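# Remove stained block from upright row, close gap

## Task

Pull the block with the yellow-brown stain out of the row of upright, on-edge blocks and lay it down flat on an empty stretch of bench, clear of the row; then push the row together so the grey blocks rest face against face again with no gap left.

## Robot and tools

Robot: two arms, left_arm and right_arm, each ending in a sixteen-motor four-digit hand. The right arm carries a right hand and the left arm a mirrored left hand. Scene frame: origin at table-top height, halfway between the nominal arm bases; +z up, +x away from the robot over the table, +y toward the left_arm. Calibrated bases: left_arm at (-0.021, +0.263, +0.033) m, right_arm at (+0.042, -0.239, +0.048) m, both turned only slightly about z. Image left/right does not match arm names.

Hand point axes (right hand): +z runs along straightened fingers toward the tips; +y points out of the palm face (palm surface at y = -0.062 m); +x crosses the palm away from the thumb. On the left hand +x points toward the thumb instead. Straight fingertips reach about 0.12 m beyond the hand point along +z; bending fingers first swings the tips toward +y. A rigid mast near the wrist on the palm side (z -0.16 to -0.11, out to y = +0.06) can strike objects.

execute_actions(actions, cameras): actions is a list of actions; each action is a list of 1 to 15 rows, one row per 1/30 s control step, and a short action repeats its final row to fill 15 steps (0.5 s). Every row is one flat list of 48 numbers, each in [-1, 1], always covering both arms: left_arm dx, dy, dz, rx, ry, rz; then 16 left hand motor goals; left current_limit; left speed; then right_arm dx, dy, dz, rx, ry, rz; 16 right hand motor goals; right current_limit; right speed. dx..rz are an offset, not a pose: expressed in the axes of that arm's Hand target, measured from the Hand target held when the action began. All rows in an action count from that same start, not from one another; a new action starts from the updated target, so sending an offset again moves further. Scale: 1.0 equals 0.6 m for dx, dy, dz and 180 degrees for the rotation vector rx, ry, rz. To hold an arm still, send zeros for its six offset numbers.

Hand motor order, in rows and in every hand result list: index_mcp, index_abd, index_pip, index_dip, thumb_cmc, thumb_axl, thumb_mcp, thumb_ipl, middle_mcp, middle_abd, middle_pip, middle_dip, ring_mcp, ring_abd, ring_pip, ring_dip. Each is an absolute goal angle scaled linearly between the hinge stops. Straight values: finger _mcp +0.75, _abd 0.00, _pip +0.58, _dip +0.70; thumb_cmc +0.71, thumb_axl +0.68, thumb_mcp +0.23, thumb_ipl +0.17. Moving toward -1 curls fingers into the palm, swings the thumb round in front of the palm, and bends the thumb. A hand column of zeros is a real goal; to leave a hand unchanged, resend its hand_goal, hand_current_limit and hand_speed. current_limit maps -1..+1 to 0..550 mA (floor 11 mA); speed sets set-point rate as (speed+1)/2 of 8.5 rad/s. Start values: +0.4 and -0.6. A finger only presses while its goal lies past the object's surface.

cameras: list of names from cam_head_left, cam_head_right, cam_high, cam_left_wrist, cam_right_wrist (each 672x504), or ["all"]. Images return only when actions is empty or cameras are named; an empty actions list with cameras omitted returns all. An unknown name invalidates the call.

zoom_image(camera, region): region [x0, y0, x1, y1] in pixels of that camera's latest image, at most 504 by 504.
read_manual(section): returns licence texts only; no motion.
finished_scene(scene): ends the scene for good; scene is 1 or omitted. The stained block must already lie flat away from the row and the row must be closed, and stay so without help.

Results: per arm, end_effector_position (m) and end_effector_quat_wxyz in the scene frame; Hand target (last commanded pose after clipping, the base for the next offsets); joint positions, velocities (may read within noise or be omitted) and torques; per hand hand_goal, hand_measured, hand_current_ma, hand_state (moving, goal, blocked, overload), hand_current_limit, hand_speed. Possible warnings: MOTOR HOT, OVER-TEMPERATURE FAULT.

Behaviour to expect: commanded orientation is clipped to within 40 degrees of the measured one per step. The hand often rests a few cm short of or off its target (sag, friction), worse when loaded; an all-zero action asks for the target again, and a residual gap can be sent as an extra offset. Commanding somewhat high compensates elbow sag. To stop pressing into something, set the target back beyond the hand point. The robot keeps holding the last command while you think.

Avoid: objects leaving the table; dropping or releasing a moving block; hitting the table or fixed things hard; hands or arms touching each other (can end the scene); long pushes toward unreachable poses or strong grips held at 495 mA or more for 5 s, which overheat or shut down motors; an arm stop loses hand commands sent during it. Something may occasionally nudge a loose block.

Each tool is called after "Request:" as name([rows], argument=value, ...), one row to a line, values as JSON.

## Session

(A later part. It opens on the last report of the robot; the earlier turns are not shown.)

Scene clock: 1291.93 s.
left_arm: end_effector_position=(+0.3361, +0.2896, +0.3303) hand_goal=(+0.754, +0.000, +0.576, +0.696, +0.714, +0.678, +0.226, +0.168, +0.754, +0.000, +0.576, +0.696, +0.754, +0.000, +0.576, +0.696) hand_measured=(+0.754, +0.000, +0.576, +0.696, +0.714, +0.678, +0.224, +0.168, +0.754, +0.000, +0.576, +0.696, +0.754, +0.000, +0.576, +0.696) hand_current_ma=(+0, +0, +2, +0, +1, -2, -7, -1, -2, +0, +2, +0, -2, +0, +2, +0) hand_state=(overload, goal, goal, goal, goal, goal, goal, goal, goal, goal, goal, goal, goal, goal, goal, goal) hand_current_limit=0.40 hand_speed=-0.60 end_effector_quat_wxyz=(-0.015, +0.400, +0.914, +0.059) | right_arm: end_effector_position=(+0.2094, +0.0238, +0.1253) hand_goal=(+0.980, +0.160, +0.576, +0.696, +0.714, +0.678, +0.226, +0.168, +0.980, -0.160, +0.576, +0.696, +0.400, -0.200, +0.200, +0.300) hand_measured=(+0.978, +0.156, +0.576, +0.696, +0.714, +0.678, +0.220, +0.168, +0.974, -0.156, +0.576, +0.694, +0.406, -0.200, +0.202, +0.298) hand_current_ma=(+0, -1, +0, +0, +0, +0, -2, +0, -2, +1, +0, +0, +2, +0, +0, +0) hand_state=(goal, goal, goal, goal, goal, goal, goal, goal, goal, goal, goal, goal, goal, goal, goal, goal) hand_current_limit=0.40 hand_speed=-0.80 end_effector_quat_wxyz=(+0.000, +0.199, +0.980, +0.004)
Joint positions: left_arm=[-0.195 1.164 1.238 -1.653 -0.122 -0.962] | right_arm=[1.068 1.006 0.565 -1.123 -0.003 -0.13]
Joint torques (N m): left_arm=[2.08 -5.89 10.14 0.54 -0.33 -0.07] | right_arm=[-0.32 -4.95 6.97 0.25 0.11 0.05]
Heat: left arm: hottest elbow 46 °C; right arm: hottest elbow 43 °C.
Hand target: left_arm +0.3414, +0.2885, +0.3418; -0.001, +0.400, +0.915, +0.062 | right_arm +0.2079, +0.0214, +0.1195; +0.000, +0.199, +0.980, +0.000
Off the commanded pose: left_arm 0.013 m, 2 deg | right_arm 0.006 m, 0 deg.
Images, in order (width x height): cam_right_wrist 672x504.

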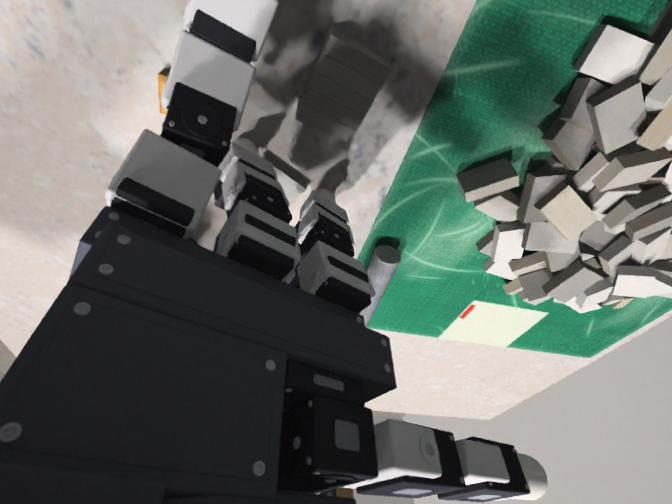

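Request:
execute_actions([
  [[0,0,0,0,0,0,0.754,0,0.576,0.696,0.714,0.678,0.226,0.168,0.754,0,0.576,0.696,0.754,0,0.576,0.696,0.4,-0.6,0,0,0,0,0,0,1.0,0.13,0.576,0.696,0.714,0.678,0.226,0.168,1.0,-0.13,0.576,0.696,0.4,-0.2,0.2,0.3,0.4,-0.8]],
  [[0,0,0,0,0,0,0.754,0,0.576,0.696,0.714,0.678,0.226,0.168,0.754,0,0.576,0.696,0.754,0,0.576,0.696,0.4,-0.6,0,0,0,0,0,0,1.0,0.0,0.576,0.696,0.714,0.678,0.226,0.168,1.0,0.0,0.576,0.696,0.4,-0.2,0.2,0.3,0.4,-0.9]],
], cameras=["cam_right_wrist"])

Request:
zoom_image(camera="cam_right_wrist", region=[220, 80, 380, 220])

Scene clock: 1310.53 s.
left_arm: end_effector_position=(+0.3361, +0.2896, +0.3303) hand_goal=(+0.754, +0.000, +0.576, +0.696, +0.714, +0.678, +0.226, +0.168, +0.754, +0.000, +0.576, +0.696, +0.754, +0.000, +0.576, +0.696) hand_measured=(+0.754, +0.000, +0.576, +0.696, +0.714, +0.678, +0.224, +0.168, +0.754, +0.000, +0.576, +0.696, +0.754, +0.000, +0.576, +0.696) hand_current_ma=(+0, +0, +2, +0, +1, -2, -7, -1, -2, +0, +2, +0, -2, +0, +2, +0) hand_state=(overload, goal, goal, goal, goal, goal, goal, goal, goal, goal, goal, goal, goal, goal, goal, goal) hand_current_limit=0.40 hand_speed=-0.60 end_effector_quat_wxyz=(-0.015, +0.400, +0.914, +0.059) | right_arm: end_effector_position=(+0.2102, +0.0240, +0.1255) hand_goal=(+1.000, +0.000, +0.576, +0.696, +0.714, +0.678, +0.226, +0.168, +1.000, +0.000, +0.576, +0.696, +0.400, -0.200, +0.200, +0.300) hand_measured=(+0.992, +0.088, +0.574, +0.696, +0.714, +0.678, +0.220, +0.168, +0.990, -0.066, +0.576, +0.694, +0.406, -0.200, +0.202, +0.298) hand_current_ma=(-3, +130, +0, +0, +0, +0, -2, +0, -5, -83, +0, +0, +2, +0, +0, +0) hand_state=(goal, blocked, goal, goal, goal, goal, goal, goal, goal, blocked, goal, goal, goal, goal, goal, goal) hand_current_limit=0.40 hand_speed=-0.90 end_effector_quat_wxyz=(+0.002, +0.199, +0.980, +0.004)
Joint positions: left_arm=[-0.195 1.164 1.238 -1.653 -0.122 -0.962] | right_arm=[1.068 1.006 0.565 -1.121 0.001 -0.13]
Joint torques (N m): left_arm=[1.9 -5.89 10.13 0.53 -0.34 -0.07] | right_arm=[-0.38 -5.01 6.97 0.17 -0.02 0.05]
Heat: left arm: hottest elbow 46 °C; right arm: hottest elbow 43 °C.
Hand target: left_arm +0.3414, +0.2885, +0.3418; -0.001, +0.400, +0.915, +0.062 | right_arm +0.2079, +0.0214, +0.1195; +0.000, +0.199, +0.980, +0.000
Off the commanded pose: left_arm 0.013 m, 2 deg | right_arm 0.007 m, 1 deg.
Images, in order (width x height): cam_right_wrist 672x504.

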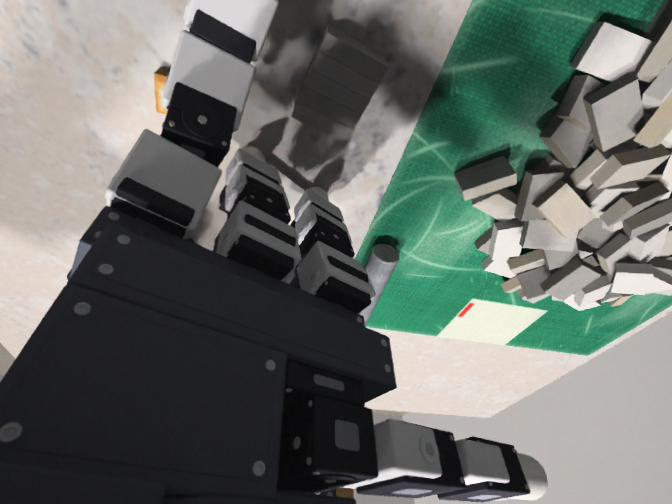

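Scaled by 3.150 from the camera's 672x504 image, which has a finer 960x720 frame.

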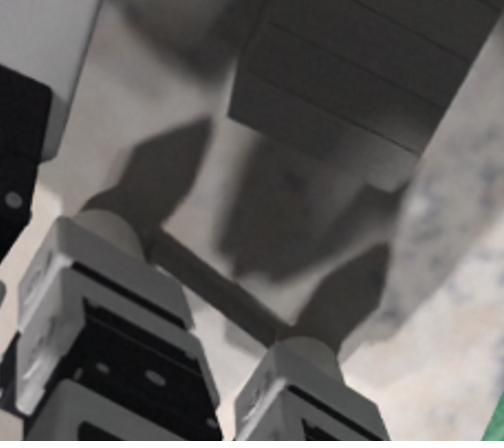

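Request:
execute_actions([
  [[0,0,0,0,0,0,0.754,0,0.576,0.696,0.714,0.678,0.226,0.168,0.754,0,0.576,0.696,0.754,0,0.576,0.696,0.4,-0.6,0,0,0,0,0,0,1.0,-0.06,0.576,0.696,0.714,0.678,0.226,0.168,1.0,0.07,0.576,0.696,0.4,-0.2,0.2,0.3,0.4,-0.9]],
  [[0,0,0,0,0,0,0.754,0,0.576,0.696,0.714,0.678,0.226,0.168,0.754,0,0.576,0.696,0.754,0,0.576,0.696,0.4,-0.6,0,0.005,-0.0592,0,0,0,1.0,-0.06,0.576,0.696,0.714,0.678,0.226,0.168,1.0,0.07,0.576,0.696,0.4,-0.2,0.2,0.3,0.4,-0.9]],
], cameras=["cam_right_wrist","cam_head_left"])

Request:
zoom_image(camera="cam_right_wrist", region=[220, 80, 380, 220])

Request:
zoom_image(camera="cam_head_left", region=[340, 390, 440, 490])

Scene clock: 1328.67 s.
left_arm: end_effector_position=(+0.3361, +0.2896, +0.3303) hand_goal=(+0.754, +0.000, +0.576, +0.696, +0.714, +0.678, +0.226, +0.168, +0.754, +0.000, +0.576, +0.696, +0.754, +0.000, +0.576, +0.696) hand_measured=(+0.754, +0.000, +0.576, +0.696, +0.714, +0.678, +0.224, +0.168, +0.754, +0.000, +0.576, +0.696, +0.754, +0.000, +0.576, +0.696) hand_current_ma=(+0, +0, +2, +0, +1, -2, -7, -1, -2, +0, +2, +0, -2, +0, +2, +0) hand_state=(overload, goal, goal, goal, goal, goal, goal, goal, goal, goal, goal, goal, goal, goal, goal, goal) hand_current_limit=0.40 hand_speed=-0.60 end_effector_quat_wxyz=(-0.015, +0.400, +0.914, +0.059) | right_arm: end_effector_position=(+0.2025, +0.0109, +0.1343) hand_goal=(+1.000, -0.060, +0.576, +0.696, +0.714, +0.678, +0.226, +0.168, +1.000, +0.070, +0.576, +0.696, +0.400, -0.200, +0.200, +0.300) hand_measured=(+0.988, +0.080, +0.572, +0.696, +0.714, +0.678, +0.220, +0.168, +0.994, -0.060, +0.574, +0.694, +0.406, -0.200, +0.202, +0.298) hand_current_ma=(-6, +293, -1, +0, +0, +0, -2, +0, -2, -260, +0, +0, +2, +0, +0, +0) hand_state=(goal, blocked, goal, goal, goal, goal, goal, goal, goal, blocked, goal, goal, goal, goal, goal, goal) hand_current_limit=0.40 hand_speed=-0.90 end_effector_quat_wxyz=(-0.006, +0.199, +0.980, -0.018)
Joint positions: left_arm=[-0.195 1.164 1.238 -1.653 -0.122 -0.962] | right_arm=[1.068 0.974 0.584 -1.218 0.001 -0.13]
Joint torques (N m): left_arm=[2.02 -5.83 10.14 0.54 -0.33 -0.08] | right_arm=[-0.21 -5.48 11.56 -0.72 -0.03 0.07]
Heat: left arm: hottest elbow 46 °C; right arm: hottest elbow 42 °C.
Hand target: left_arm +0.3414, +0.2885, +0.3418; -0.001, +0.400, +0.915, +0.062 | right_arm +0.2091, +0.0242, +0.1551; +0.000, +0.199, +0.980, +0.000
Off the commanded pose: left_arm 0.013 m, 2 deg | right_arm 0.025 m, 2 deg.
Images, in order (width x height): cam_head_left 672x504, cam_right_wrist 672x504.

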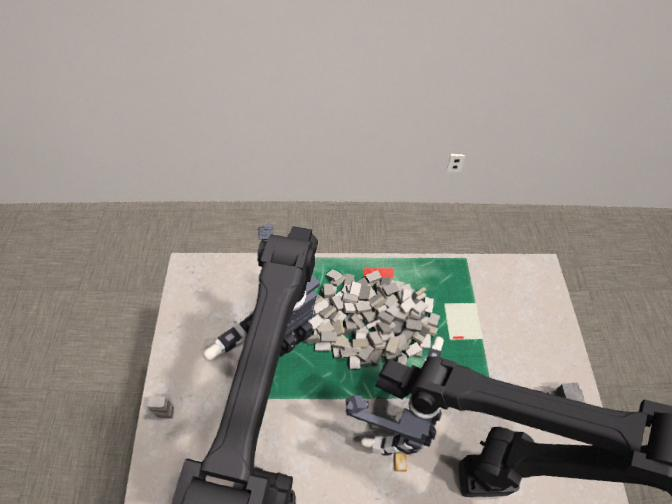

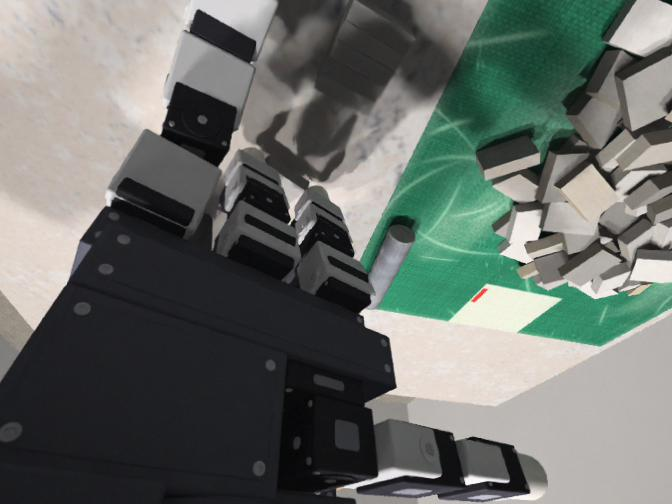

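Scaled by 3.150 from the camera's 672x504 image, which has a finer 960x720 frame.

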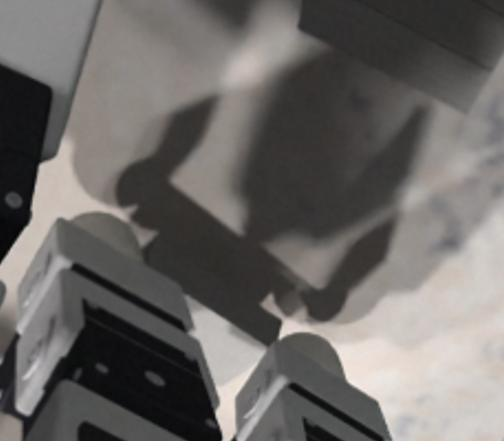

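Scaled by 5.040 from the camera's 672x504 image, which has a finer 960x720 frame.

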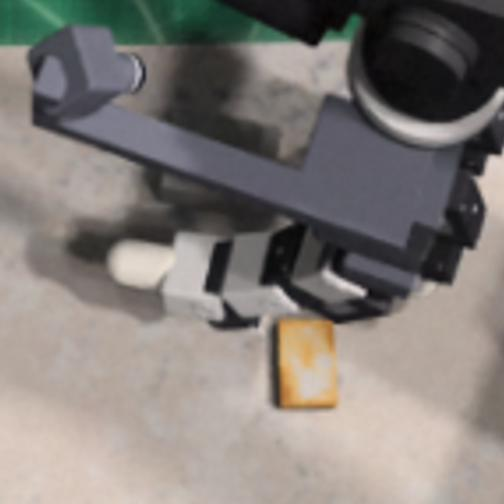

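Request:
execute_actions([
  [[0,0,0,0,0,0,0.754,0,0.576,0.696,0.714,0.678,0.226,0.168,0.754,0,0.576,0.696,0.754,0,0.576,0.696,0.4,-0.6,0,0,-0.0583,0,0,0,1.0,-0.06,0.576,0.696,0.714,0.678,0.226,0.168,1.0,0.07,0.576,0.696,0.4,-0.2,0.2,0.3,0.4,-0.9]],
  [[0,0,0,0,0,0,0.754,0,0.576,0.696,0.714,0.678,0.226,0.168,0.754,0,0.576,0.696,0.754,0,0.576,0.696,0.4,-0.6,0.03,0.0515,0,0,0,-0.0353,1.0,-0.06,0.576,0.696,0.714,0.678,0.226,0.168,1.0,0.07,0.576,0.696,0.4,-0.2,0.2,0.3,0.4,-0.9]],
  [[0,0,0,0,0,0,0.754,0,0.576,0.696,0.714,0.678,0.226,0.168,0.754,0,0.576,0.696,0.754,0,0.576,0.696,0.4,-0.6,0.0242,0.0545,0,0,0,-0.0353,1.0,-0.06,0.576,0.696,0.714,0.678,0.226,0.168,1.0,0.07,0.576,0.696,0.4,-0.2,0.2,0.3,0.4,-0.9]],
], cameras=["cam_right_wrist","cam_head_left"])

Request:
zoom_image(camera="cam_right_wrist", region=[220, 60, 400, 220])

Request:
zoom_image(camera="cam_head_left", region=[330, 390, 430, 490])

Scene clock: 1377.77 s.
left_arm: end_effector_position=(+0.3361, +0.2896, +0.3303) hand_goal=(+0.754, +0.000, +0.576, +0.696, +0.714, +0.678, +0.226, +0.168, +0.754, +0.000, +0.576, +0.696, +0.754, +0.000, +0.576, +0.696) hand_measured=(+0.754, +0.000, +0.576, +0.696, +0.714, +0.678, +0.224, +0.168, +0.754, +0.000, +0.576, +0.696, +0.754, +0.000, +0.576, +0.696) hand_current_ma=(+0, +0, +2, +0, +1, -2, -7, -1, -2, +0, +2, +0, -2, +0, +2, +0) hand_state=(overload, goal, goal, goal, goal, goal, goal, goal, goal, goal, goal, goal, goal, goal, goal, goal) hand_current_limit=0.40 hand_speed=-0.60 end_effector_quat_wxyz=(-0.015, +0.400, +0.914, +0.059) | right_arm: end_effector_position=(+0.1951, +0.0792, +0.1747) hand_goal=(+1.000, -0.060, +0.576, +0.696, +0.714, +0.678, +0.226, +0.168, +1.000, +0.070, +0.576, +0.696, +0.400, -0.200, +0.200, +0.300) hand_measured=(+0.986, +0.078, +0.570, +0.694, +0.714, +0.678, +0.220, +0.168, +0.998, -0.060, +0.576, +0.696, +0.406, -0.200, +0.202, +0.298) hand_current_ma=(-8, +283, -2, +0, +0, +0, -2, +0, +0, -259, +0, +0, +2, +0, +0, +0) hand_state=(goal, blocked, goal, goal, goal, goal, goal, goal, goal, blocked, goal, goal, goal, goal, goal, goal) hand_current_limit=0.40 hand_speed=-0.90 end_effector_quat_wxyz=(-0.006, +0.097, +0.995, -0.018)
Joint positions: left_arm=[-0.195 1.164 1.238 -1.653 -0.122 -0.962] | right_arm=[1.154 1.105 0.779 -1.282 0 -0.251]
Joint torques (N m): left_arm=[2.08 -5.89 10.13 0.51 -0.32 -0.08] | right_arm=[-0.26 -6.89 11.26 0.06 -0.01 -0.09]
Heat: left arm: hottest elbow 46 °C; right arm: hottest elbow 44 °C.
Hand target: left_arm +0.3414, +0.2885, +0.3418; -0.001, +0.400, +0.915, +0.062 | right_arm +0.2000, +0.0951, +0.1900; +0.000, +0.090, +0.996, +0.000
Off the commanded pose: left_arm 0.013 m, 2 deg | right_arm 0.023 m, 2 deg.
Images, in order (width x height): cam_head_left 672x504, cam_right_wrist 672x504.

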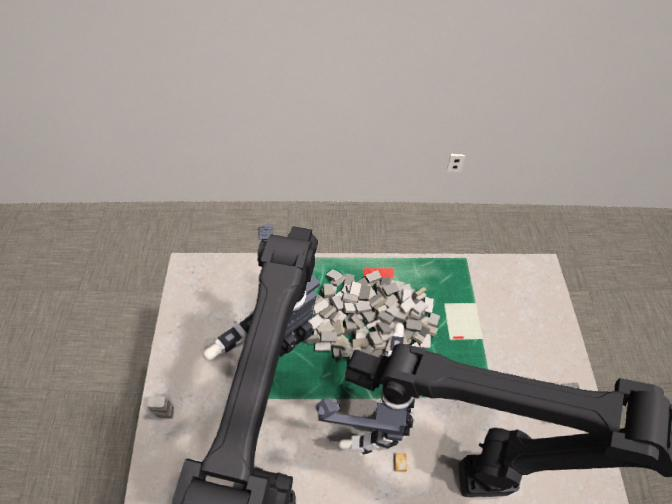

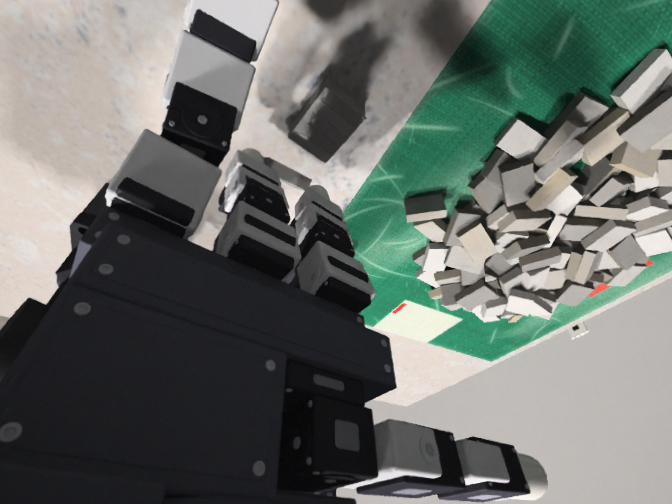

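Scaled by 2.800 from the camera's 672x504 image, which has a finer 960x720 frame.

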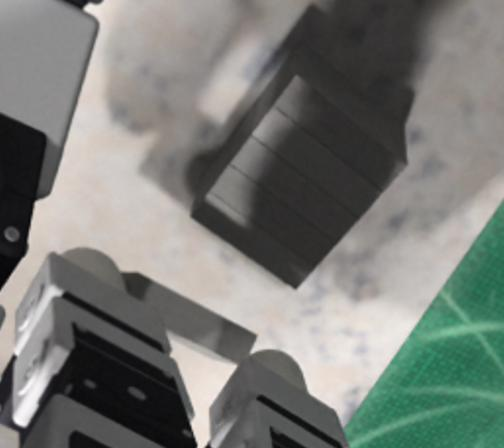

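Scaled by 5.040 from the camera's 672x504 image, which has a finer 960x720 frame.

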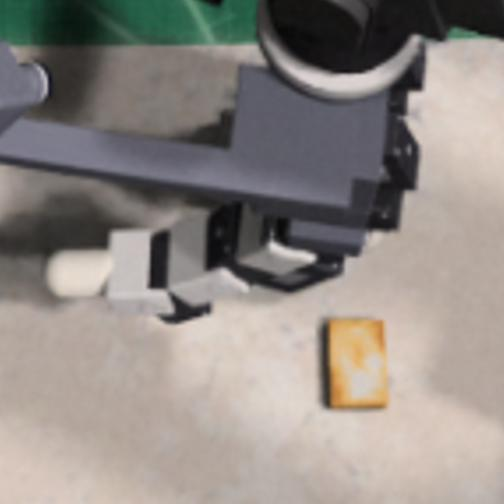

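Request:
zoom_image(camera="cam_right_wrist", region=[230, 130, 340, 210])

Scaled by 4.582 from the camera's 672x504 image, which has a finer 960x720 frame.

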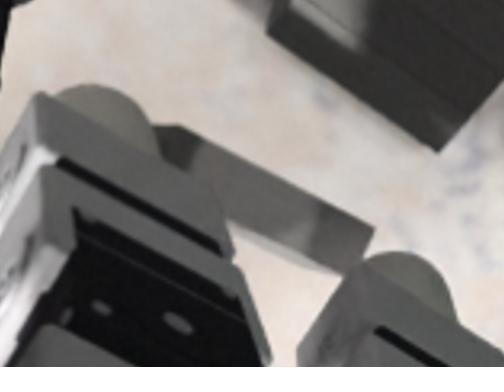

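Request:
execute_actions(actions=[], cameras=["cam_high","cam_right_wrist","cam_head_right"])

Request:
zoom_image(camera="cam_high", region=[400, 180, 540, 300])

Request:
zoom_image(camera="cam_head_right", region=[330, 390, 430, 490])

Request:
zoom_image(camera="cam_right_wrist", region=[240, 140, 340, 200])

Scene clock: 1476.20 s.
left_arm: end_effector_position=(+0.3361, +0.2896, +0.3303) hand_goal=(+0.754, +0.000, +0.576, +0.696, +0.714, +0.678, +0.226, +0.168, +0.754, +0.000, +0.576, +0.696, +0.754, +0.000, +0.576, +0.696) hand_measured=(+0.754, +0.000, +0.576, +0.696, +0.714, +0.678, +0.224, +0.168, +0.754, +0.000, +0.576, +0.696, +0.754, +0.000, +0.576, +0.696) hand_current_ma=(+0, +0, +2, +0, +1, -2, -7, -1, -2, +0, +2, +0, -2, +0, +2, +0) hand_state=(overload, goal, goal, goal, goal, goal, goal, goal, goal, goal, goal, goal, goal, goal, goal, goal) hand_current_limit=0.40 hand_speed=-0.60 end_effector_quat_wxyz=(-0.015, +0.400, +0.914, +0.059) | right_arm: end_effector_position=(+0.1951, +0.0792, +0.1747) hand_goal=(+1.000, -0.060, +0.576, +0.696, +0.714, +0.678, +0.226, +0.168, +1.000, +0.070, +0.576, +0.696, +0.400, -0.200, +0.200, +0.300) hand_measured=(+0.986, +0.078, +0.570, +0.694, +0.714, +0.678, +0.220, +0.168, +0.998, -0.060, +0.576, +0.696, +0.406, -0.200, +0.202, +0.298) hand_current_ma=(-8, +283, -2, +0, +0, +0, -2, +0, +0, -259, +0, +0, +2, +0, +0, +0) hand_state=(goal, blocked, goal, goal, goal, goal, goal, goal, goal, blocked, goal, goal, goal, goal, goal, goal) hand_current_limit=0.40 hand_speed=-0.90 end_effector_quat_wxyz=(-0.006, +0.097, +0.995, -0.018)
Joint positions: left_arm=[-0.195 1.164 1.238 -1.653 -0.122 -0.962] | right_arm=[1.154 1.105 0.779 -1.282 0 -0.251]
Joint velocities: within noise
Joint torques (N m): left_arm=[2.02 -5.83 10.17 0.54 -0.33 -0.08] | right_arm=[-0.26 -7 11.23 0.05 0 -0.1]
Heat: left arm: hottest elbow 46 °C; right arm: hottest elbow 47 °C.
Hand target: left_arm +0.3414, +0.2885, +0.3418; -0.001, +0.400, +0.915, +0.062 | right_arm +0.2000, +0.0951, +0.1900; +0.000, +0.090, +0.996, +0.000
Off the commanded pose: left_arm 0.013 m, 2 deg | right_arm 0.023 m, 2 deg.
Images, in order (width x height): cam_head_right 672x504, cam_high 672x504, cam_right_wrist 672x504.

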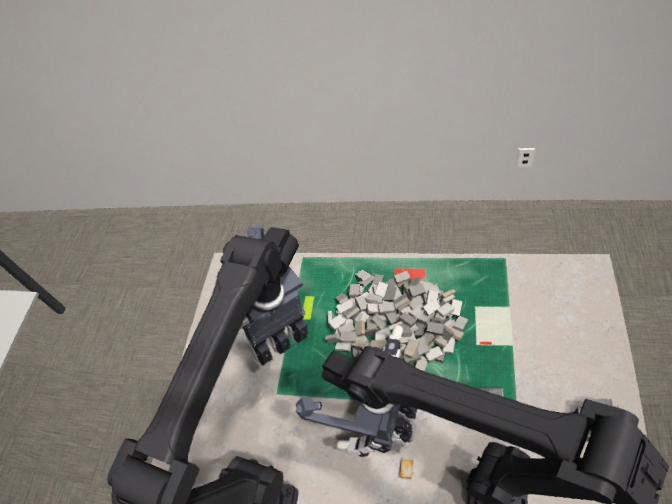

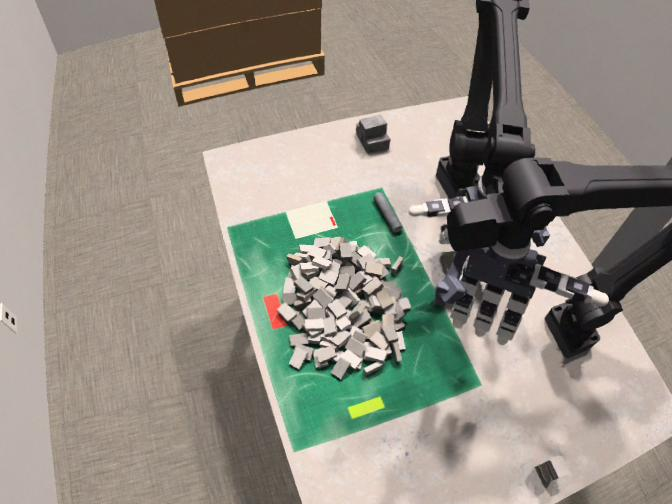

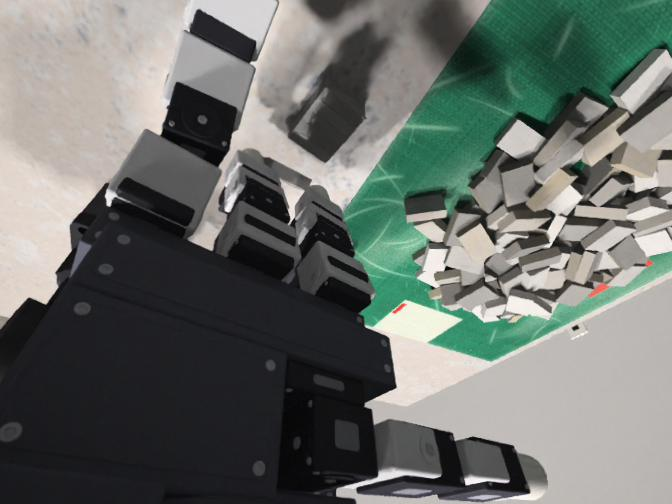

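Scaled by 3.600 from the camera's 672x504 image, which has a finer 960x720 frame.

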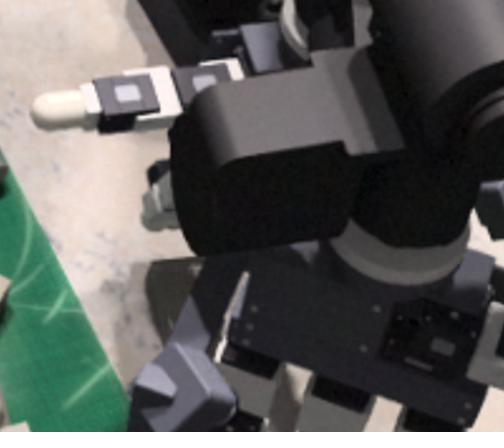

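Scaled by 5.040 from the camera's 672x504 image, which has a finer 960x720 frame.

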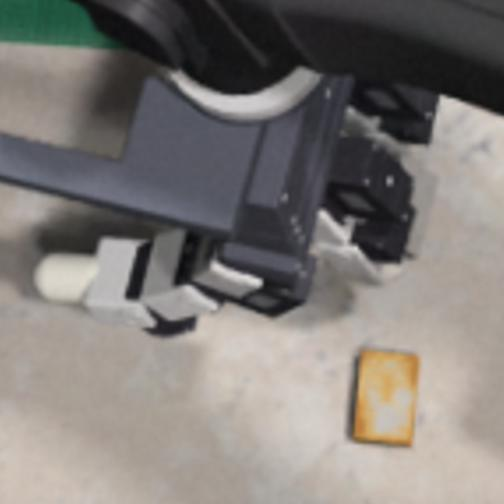

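Scaled by 5.040 from the camera's 672x504 image, which has a finer 960x720 frame.

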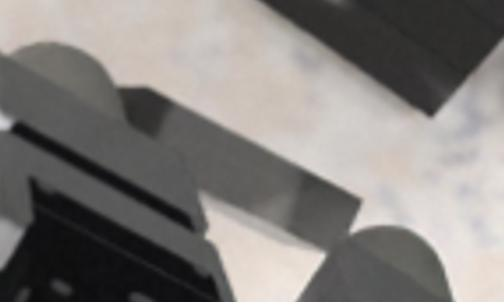

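Request:
execute_actions([
  [[0,0,0,0,0,0,0.754,0,0.576,0.696,0.714,0.678,0.226,0.168,0.754,0,0.576,0.696,0.754,0,0.576,0.696,0.4,-0.6,-0.0182,-0.047,0.03,0,0,0,1.0,-0.06,0.576,0.696,0.714,0.678,0.226,0.168,1.0,0.07,0.576,0.696,0.4,-0.2,0.2,0.3,0.4,-0.9]],
  [[0,0,0,0,0,0,0.754,0,0.576,0.696,0.714,0.678,0.226,0.168,0.754,0,0.576,0.696,0.754,0,0.576,0.696,0.4,-0.6,0,0,0.0617,0,0,0,1.0,-0.06,0.576,0.696,0.714,0.678,0.226,0.168,1.0,0.07,0.576,0.696,0.4,-0.2,0.2,0.3,0.4,-0.9]],
], cameras=["cam_right_wrist","cam_head_left"])

Request:
zoom_image(camera="cam_right_wrist", region=[230, 90, 350, 210])

Request:
zoom_image(camera="cam_head_left", region=[340, 390, 440, 490])

Scene clock: 1498.97 s.
left_arm: end_effector_position=(+0.3361, +0.2896, +0.3303) hand_goal=(+0.754, +0.000, +0.576, +0.696, +0.714, +0.678, +0.226, +0.168, +0.754, +0.000, +0.576, +0.696, +0.754, +0.000, +0.576, +0.696) hand_measured=(+0.754, +0.000, +0.576, +0.696, +0.714, +0.678, +0.224, +0.168, +0.754, +0.000, +0.576, +0.696, +0.754, +0.000, +0.576, +0.696) hand_current_ma=(+0, +0, +2, +0, +1, -2, -7, -1, -2, +0, +2, +0, -2, +0, +2, +0) hand_state=(overload, goal, goal, goal, goal, goal, goal, goal, goal, goal, goal, goal, goal, goal, goal, goal) hand_current_limit=0.40 hand_speed=-0.60 end_effector_quat_wxyz=(-0.015, +0.400, +0.914, +0.059) | right_arm: end_effector_position=(+0.2041, +0.0617, +0.1382) hand_goal=(+1.000, -0.060, +0.576, +0.696, +0.714, +0.678, +0.226, +0.168, +1.000, +0.070, +0.576, +0.696, +0.400, -0.200, +0.200, +0.300) hand_measured=(+1.000, +0.076, +0.584, +0.698, +0.714, +0.678, +0.220, +0.168, +1.000, -0.060, +0.580, +0.696, +0.406, -0.200, +0.202, +0.298) hand_current_ma=(+0, +278, +3, +0, +0, +0, -2, +0, +0, -259, +1, +0, +1, +0, +0, +0) hand_state=(goal, blocked, goal, goal, goal, goal, goal, goal, goal, blocked, goal, goal, goal, goal, goal, goal) hand_current_limit=0.40 hand_speed=-0.90 end_effector_quat_wxyz=(-0.001, +0.094, +0.996, -0.002)
Joint positions: left_arm=[-0.195 1.164 1.238 -1.653 -0.122 -0.962] | right_arm=[1.09 1.092 0.66 -1.143 -0.001 -0.321]
Joint torques (N m): left_arm=[2.14 -5.77 10.13 0.55 -0.33 -0.08] | right_arm=[-0.62 -5.66 7.91 0.58 0.02 -0.1]
Heat: left arm: hottest elbow 46 °C; right arm: hottest elbow 48 °C.
Hand target: left_arm +0.3414, +0.2885, +0.3418; -0.001, +0.400, +0.915, +0.062 | right_arm +0.2057, +0.0655, +0.1350; +0.000, +0.090, +0.996, +0.000
Off the commanded pose: left_arm 0.013 m, 2 deg | right_arm 0.005 m, 1 deg.
Images, in order (width x height): cam_head_left 672x504, cam_right_wrist 672x504.

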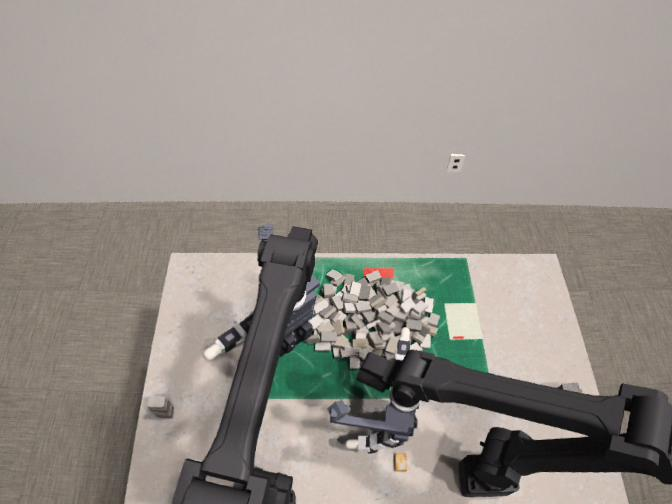

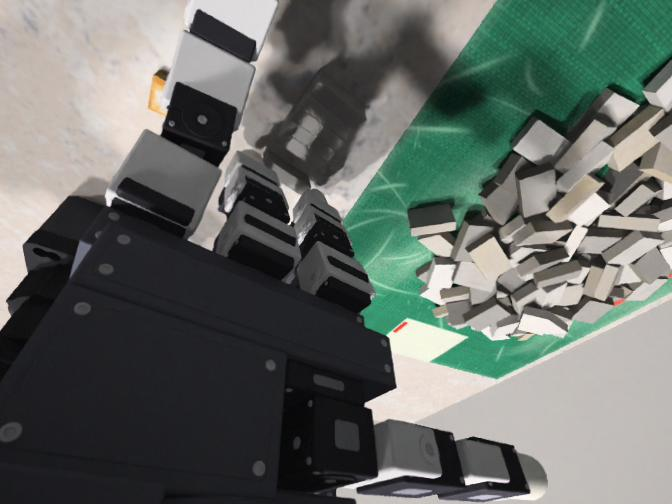

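Scaled by 4.200 from the camera's 672x504 image, which has a finer 960x720 frame.

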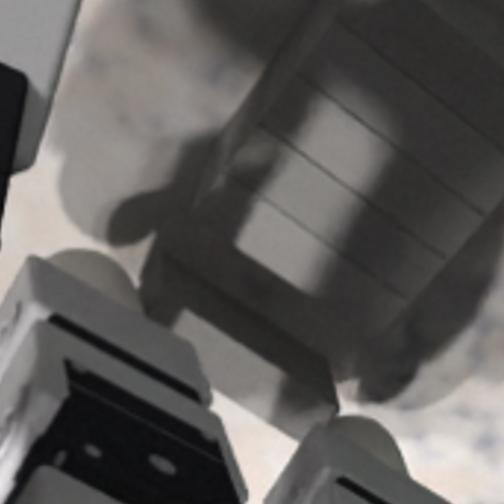

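Scaled by 5.040 from the camera's 672x504 image, which has a finer 960x720 frame.

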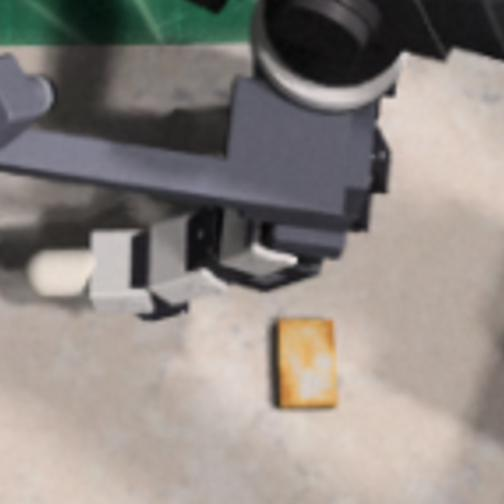

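Request:
zoom_image(camera="cam_right_wrist", region=[255, 135, 325, 205])

Scaled by 7.200 from the camera's 672x504 image, which has a finer 960x720 frame.

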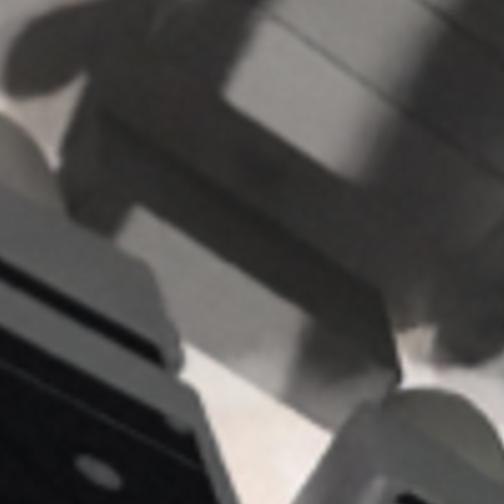

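Request:
execute_actions([
  [[0,0,0,0,0,0,0.754,0,0.576,0.696,0.714,0.678,0.226,0.168,0.754,0,0.576,0.696,0.754,0,0.576,0.696,0.4,-0.6,0,0,0.01,0,0,0,1.0,-0.06,0.576,0.696,0.714,0.678,0.226,0.168,1.0,0.07,0.576,0.696,0.4,-0.2,0.2,0.3,0.4,-0.9]],
], cameras=["cam_right_wrist"])

Request:
zoom_image(camera="cam_right_wrist", region=[255, 115, 345, 205])

Scene clock: 1553.43 s.
left_arm: end_effector_position=(+0.3361, +0.2896, +0.3303) hand_goal=(+0.754, +0.000, +0.576, +0.696, +0.714, +0.678, +0.226, +0.168, +0.754, +0.000, +0.576, +0.696, +0.754, +0.000, +0.576, +0.696) hand_measured=(+0.754, +0.000, +0.576, +0.696, +0.714, +0.678, +0.224, +0.168, +0.754, +0.000, +0.576, +0.696, +0.754, +0.000, +0.576, +0.696) hand_current_ma=(+0, +0, +2, +0, +1, -2, -7, -1, -2, +0, +2, +0, -2, +0, +2, +0) hand_state=(overload, goal, goal, goal, goal, goal, goal, goal, goal, goal, goal, goal, goal, goal, goal, goal) hand_current_limit=0.40 hand_speed=-0.60 end_effector_quat_wxyz=(-0.015, +0.400, +0.914, +0.059) | right_arm: end_effector_position=(+0.2056, +0.0668, +0.1402) hand_goal=(+1.000, -0.060, +0.576, +0.696, +0.714, +0.678, +0.226, +0.168, +1.000, +0.070, +0.576, +0.696, +0.400, -0.200, +0.200, +0.300) hand_measured=(+1.000, +0.076, +0.586, +0.700, +0.714, +0.678, +0.220, +0.168, +1.000, -0.060, +0.584, +0.698, +0.406, -0.200, +0.202, +0.298) hand_current_ma=(+0, +278, +4, +1, +0, +0, -2, +0, +0, -259, +2, +0, +1, +0, +0, +0) hand_state=(goal, blocked, goal, goal, goal, goal, goal, goal, goal, blocked, goal, goal, goal, goal, goal, goal) hand_current_limit=0.40 hand_speed=-0.90 end_effector_quat_wxyz=(+0.000, +0.094, +0.996, +0.009)
Joint positions: left_arm=[-0.195 1.164 1.238 -1.653 -0.122 -0.962] | right_arm=[1.09 1.092 0.66 -1.122 -0.007 -0.321]
Joint torques (N m): left_arm=[2.14 -5.89 10.11 0.58 -0.33 -0.08] | right_arm=[-0.62 -4.95 7.05 0.61 0.26 -0.1]
Heat: left arm: hottest elbow 46 °C; right arm: hottest elbow 45 °C.
Hand target: left_arm +0.3414, +0.2885, +0.3418; -0.001, +0.400, +0.915, +0.062 | right_arm +0.2057, +0.0655, +0.1291; +0.000, +0.090, +0.996, +0.000
Off the commanded pose: left_arm 0.013 m, 2 deg | right_arm 0.011 m, 1 deg.
Images, in order (width x height): cam_right_wrist 672x504.

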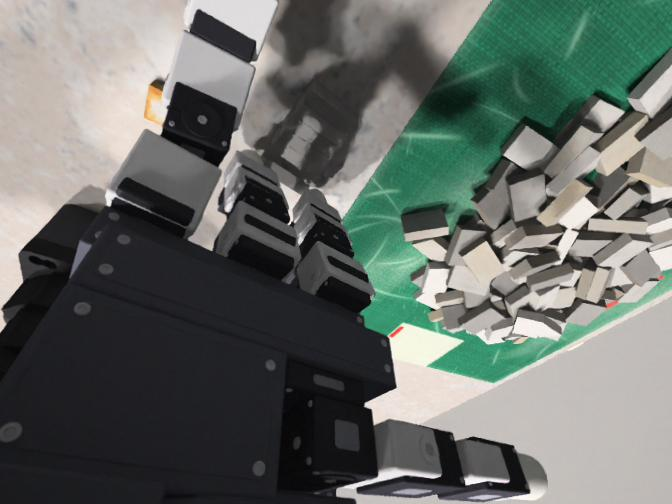

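Scaled by 5.600 from the camera's 672x504 image, which has a finer 960x720 frame.

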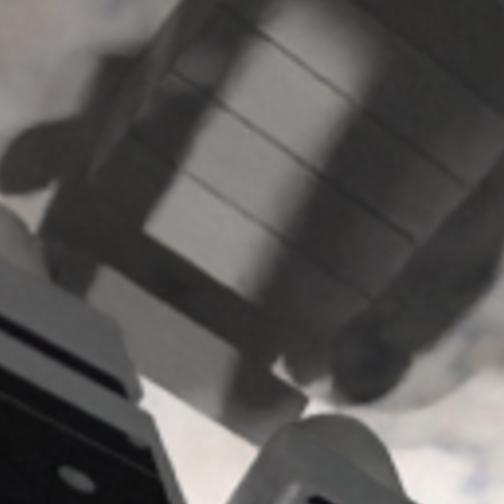

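Request:
execute_actions([
  [[0,0,0,0,0,0,0.754,0,0.576,0.696,0.714,0.678,0.226,0.168,0.754,0,0.576,0.696,0.754,0,0.576,0.696,0.4,-0.6,0,0,-0.015,0,0,0,1.0,0.02,0.576,0.696,0.714,0.678,0.226,0.168,1.0,-0.01,0.576,0.696,0.4,-0.2,0.2,0.3,0.4,-0.9]],
  [[0,0,0,0,0,0,0.754,0,0.576,0.696,0.714,0.678,0.226,0.168,0.754,0,0.576,0.696,0.754,0,0.576,0.696,0.4,-0.6,0,0,0,0,0,0,1.0,0.18,0.576,0.696,0.714,0.678,0.226,0.168,1.0,-0.18,0.576,0.696,0.4,-0.2,0.2,0.3,0.4,-0.93]],
], cameras=["cam_right_wrist"])

Request:
zoom_image(camera="cam_right_wrist", region=[245, 105, 345, 205])

Scene clock: 1571.33 s.
left_arm: end_effector_position=(+0.3361, +0.2896, +0.3303) hand_goal=(+0.754, +0.000, +0.576, +0.696, +0.714, +0.678, +0.226, +0.168, +0.754, +0.000, +0.576, +0.696, +0.754, +0.000, +0.576, +0.696) hand_measured=(+0.754, +0.000, +0.576, +0.696, +0.714, +0.678, +0.224, +0.168, +0.754, +0.000, +0.576, +0.696, +0.754, +0.000, +0.576, +0.696) hand_current_ma=(+0, +0, +2, +0, +1, -2, -7, -1, -2, +0, +2, +0, -2, +0, +2, +0) hand_state=(overload, goal, goal, goal, goal, goal, goal, goal, goal, goal, goal, goal, goal, goal, goal, goal) hand_current_limit=0.40 hand_speed=-0.60 end_effector_quat_wxyz=(-0.015, +0.400, +0.914, +0.059) | right_arm: end_effector_position=(+0.2059, +0.0663, +0.1400) hand_goal=(+1.000, +0.180, +0.576, +0.696, +0.714, +0.678, +0.226, +0.168, +1.000, -0.180, +0.576, +0.696, +0.400, -0.200, +0.200, +0.300) hand_measured=(+0.998, +0.176, +0.578, +0.698, +0.714, +0.678, +0.220, +0.168, +0.998, -0.176, +0.578, +0.698, +0.406, -0.200, +0.202, +0.298) hand_current_ma=(+0, -1, +0, +0, +0, +0, -2, +0, +0, +1, +0, +0, +1, +0, +0, +0) hand_state=(goal, goal, goal, goal, goal, goal, goal, goal, goal, goal, goal, goal, goal, goal, goal, goal) hand_current_limit=0.40 hand_speed=-0.93 end_effector_quat_wxyz=(+0.001, +0.094, +0.996, +0.008)
Joint positions: left_arm=[-0.195 1.164 1.238 -1.653 -0.122 -0.962] | right_arm=[1.09 1.092 0.66 -1.123 -0.004 -0.321]
Joint torques (N m): left_arm=[2.08 -5.83 10.14 0.53 -0.34 -0.08] | right_arm=[-0.73 -6.12 8.36 -0.4 0.13 -0.11]
Heat: left arm: hottest elbow 46 °C; right arm: hottest elbow 44 °C.
Hand target: left_arm +0.3414, +0.2885, +0.3418; -0.001, +0.400, +0.915, +0.062 | right_arm +0.2057, +0.0655, +0.1381; +0.000, +0.090, +0.996, +0.000
Off the commanded pose: left_arm 0.013 m, 2 deg | right_arm 0.002 m, 1 deg.
Images, in order (width x height): cam_right_wrist 672x504.

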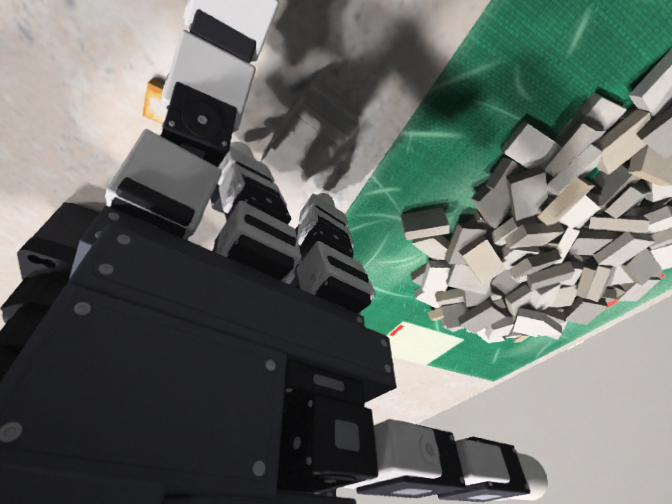

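Scaled by 5.040 from the camera's 672x504 image, which has a finer 960x720 frame.

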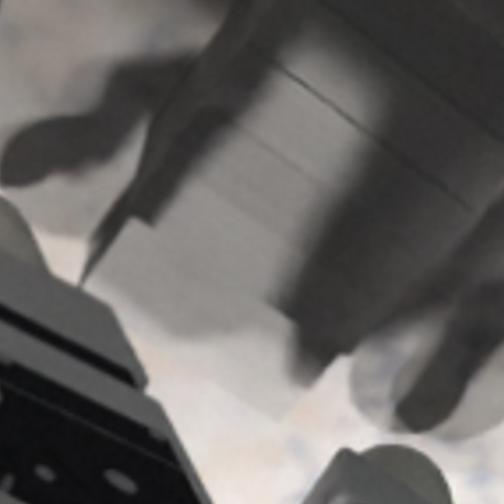

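Request:
execute_actions([
  [[0,0,0,0,0,0,0.754,0,0.576,0.696,0.714,0.678,0.226,0.168,0.754,0,0.576,0.696,0.754,0,0.576,0.696,0.4,-0.6,0,0,-0.08,0,0,0,1.0,0.18,0.576,0.696,0.714,0.678,0.226,0.168,1.0,-0.18,0.576,0.696,0.4,-0.2,0.2,0.3,0.4,-0.9]],
  [[0,0,0,0,0,0,0.754,0,0.576,0.696,0.714,0.678,0.226,0.168,0.754,0,0.576,0.696,0.754,0,0.576,0.696,0.4,-0.6,0,-0.04,-0.08,0,0,0,0.754,0.18,0.576,0.696,0.714,0.678,0.226,0.168,0.754,-0.18,0.576,0.696,0.4,-0.2,0.2,0.3,0.4,-0.8]],
], cameras=["cam_right_wrist","cam_head_left","cam_head_right","cam_high"])

Request:
zoom_image(camera="cam_right_wrist", region=[240, 30, 380, 170])

Request:
zoom_image(camera="cam_head_left", region=[350, 390, 440, 480])

Request:
zoom_image(camera="cam_head_right", region=[350, 390, 440, 480])

Scene clock: 1585.93 s.
left_arm: end_effector_position=(+0.3361, +0.2896, +0.3303) hand_goal=(+0.754, +0.000, +0.576, +0.696, +0.714, +0.678, +0.226, +0.168, +0.754, +0.000, +0.576, +0.696, +0.754, +0.000, +0.576, +0.696) hand_measured=(+0.754, +0.000, +0.576, +0.696, +0.714, +0.678, +0.224, +0.168, +0.754, +0.000, +0.576, +0.696, +0.754, +0.000, +0.576, +0.696) hand_current_ma=(+0, +0, +2, +0, +1, -2, -7, -1, -2, +0, +2, +0, -2, +0, +2, +0) hand_state=(overload, goal, goal, goal, goal, goal, goal, goal, goal, goal, goal, goal, goal, goal, goal, goal) hand_current_limit=0.40 hand_speed=-0.60 end_effector_quat_wxyz=(-0.015, +0.400, +0.914, +0.059) | right_arm: end_effector_position=(+0.1964, +0.0366, +0.2243) hand_goal=(+0.754, +0.180, +0.576, +0.696, +0.714, +0.678, +0.226, +0.168, +0.754, -0.180, +0.576, +0.696, +0.400, -0.200, +0.200, +0.300) hand_measured=(+0.754, +0.176, +0.576, +0.698, +0.712, +0.678, +0.220, +0.168, +0.754, -0.176, +0.576, +0.698, +0.404, -0.198, +0.202, +0.298) hand_current_ma=(+0, +0, +0, +0, +0, +0, -2, +0, +0, +1, +0, +0, +1, +0, +0, +0) hand_state=(goal, goal, goal, goal, goal, goal, goal, goal, goal, goal, goal, goal, goal, goal, goal, goal) hand_current_limit=0.40 hand_speed=-0.80 end_effector_quat_wxyz=(-0.001, +0.091, +0.996, -0.002)
Joint positions: left_arm=[-0.195 1.164 1.238 -1.653 -0.122 -0.962] | right_arm=[1.063 0.931 0.797 -1.441 -0.001 -0.354]
Joint torques (N m): left_arm=[2.02 -5.83 10.15 0.54 -0.33 -0.08] | right_arm=[-1.03 -4.07 11.28 -0.55 0.02 -0.09]
Heat: left arm: hottest elbow 46 °C; right arm: hottest elbow 45 °C.
Hand target: left_arm +0.3414, +0.2885, +0.3418; -0.001, +0.400, +0.915, +0.062 | right_arm +0.2014, +0.0417, +0.2340; +0.000, +0.090, +0.996, +0.000
Off the commanded pose: left_arm 0.013 m, 2 deg | right_arm 0.012 m, 0 deg.
Images, in order (width x height): cam_head_left 672x504, cam_head_right 672x504, cam_high 672x504, cam_right_wrist 672x504.

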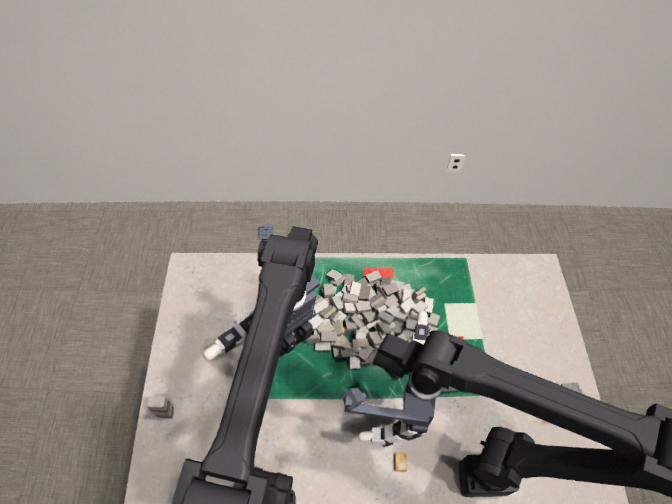

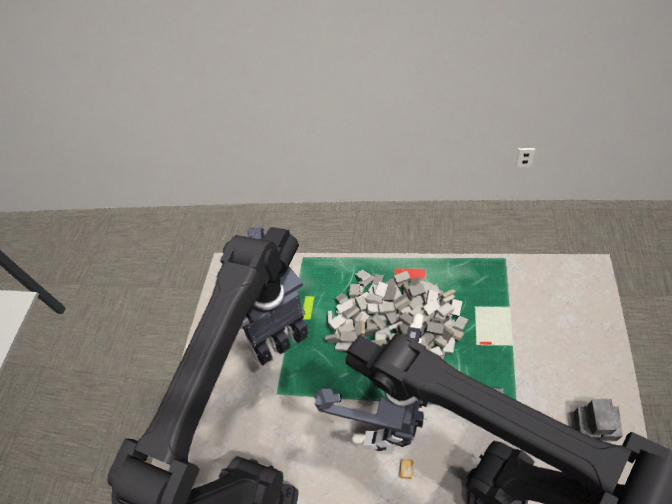

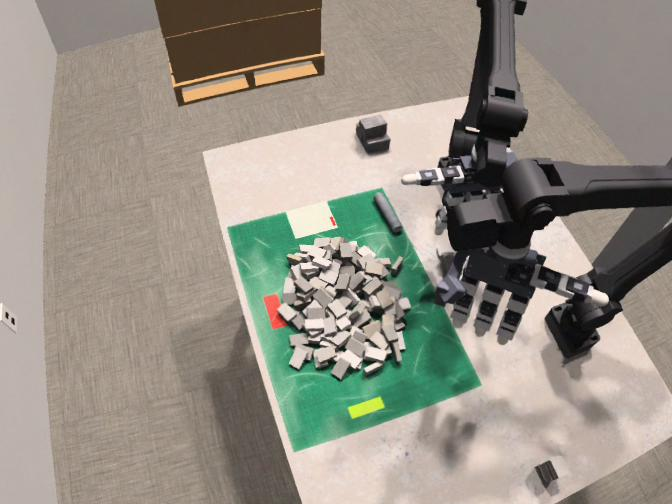

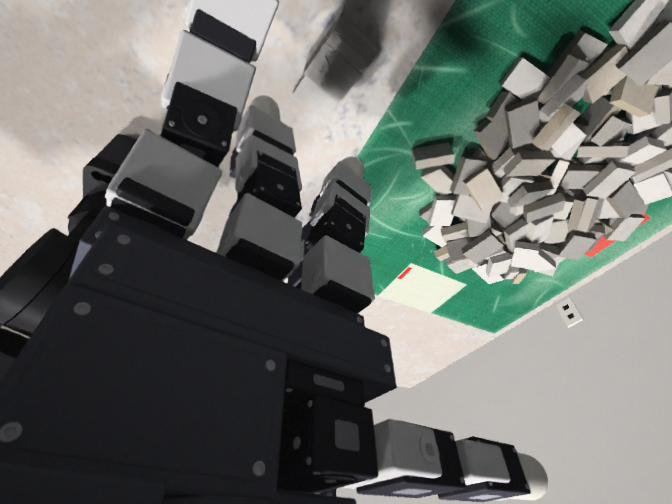

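Scaled by 3.600 from the camera's 672x504 image, which has a finer 960x720 frame.

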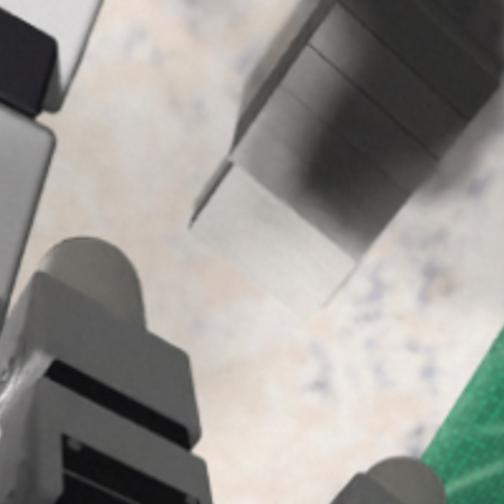

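Scaled by 5.600 from the camera's 672x504 image, which has a finer 960x720 frame.

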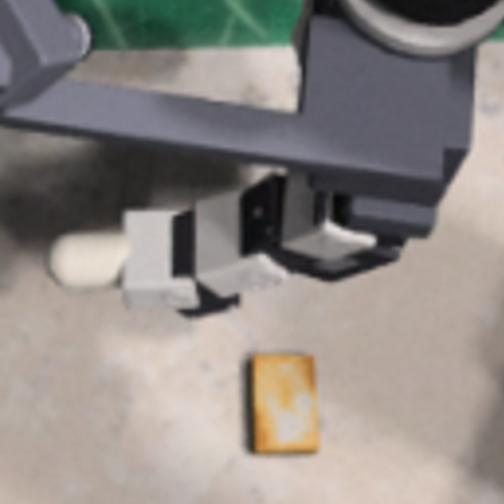

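Scaled by 5.600 from the camera's 672x504 image, which has a finer 960x720 frame.

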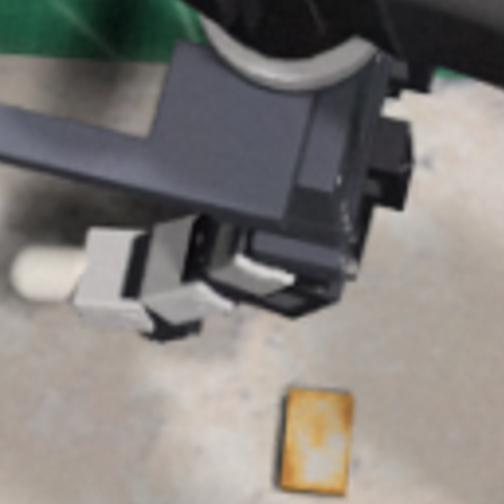

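Request:
zoom_image(camera="cam_right_wrist", region=[285, 50, 345, 120])

Scaled by 7.200 from the camera's 672x504 image, which has a finer 960x720 frame.

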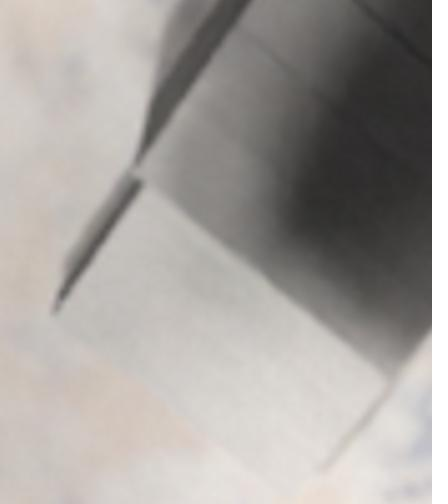

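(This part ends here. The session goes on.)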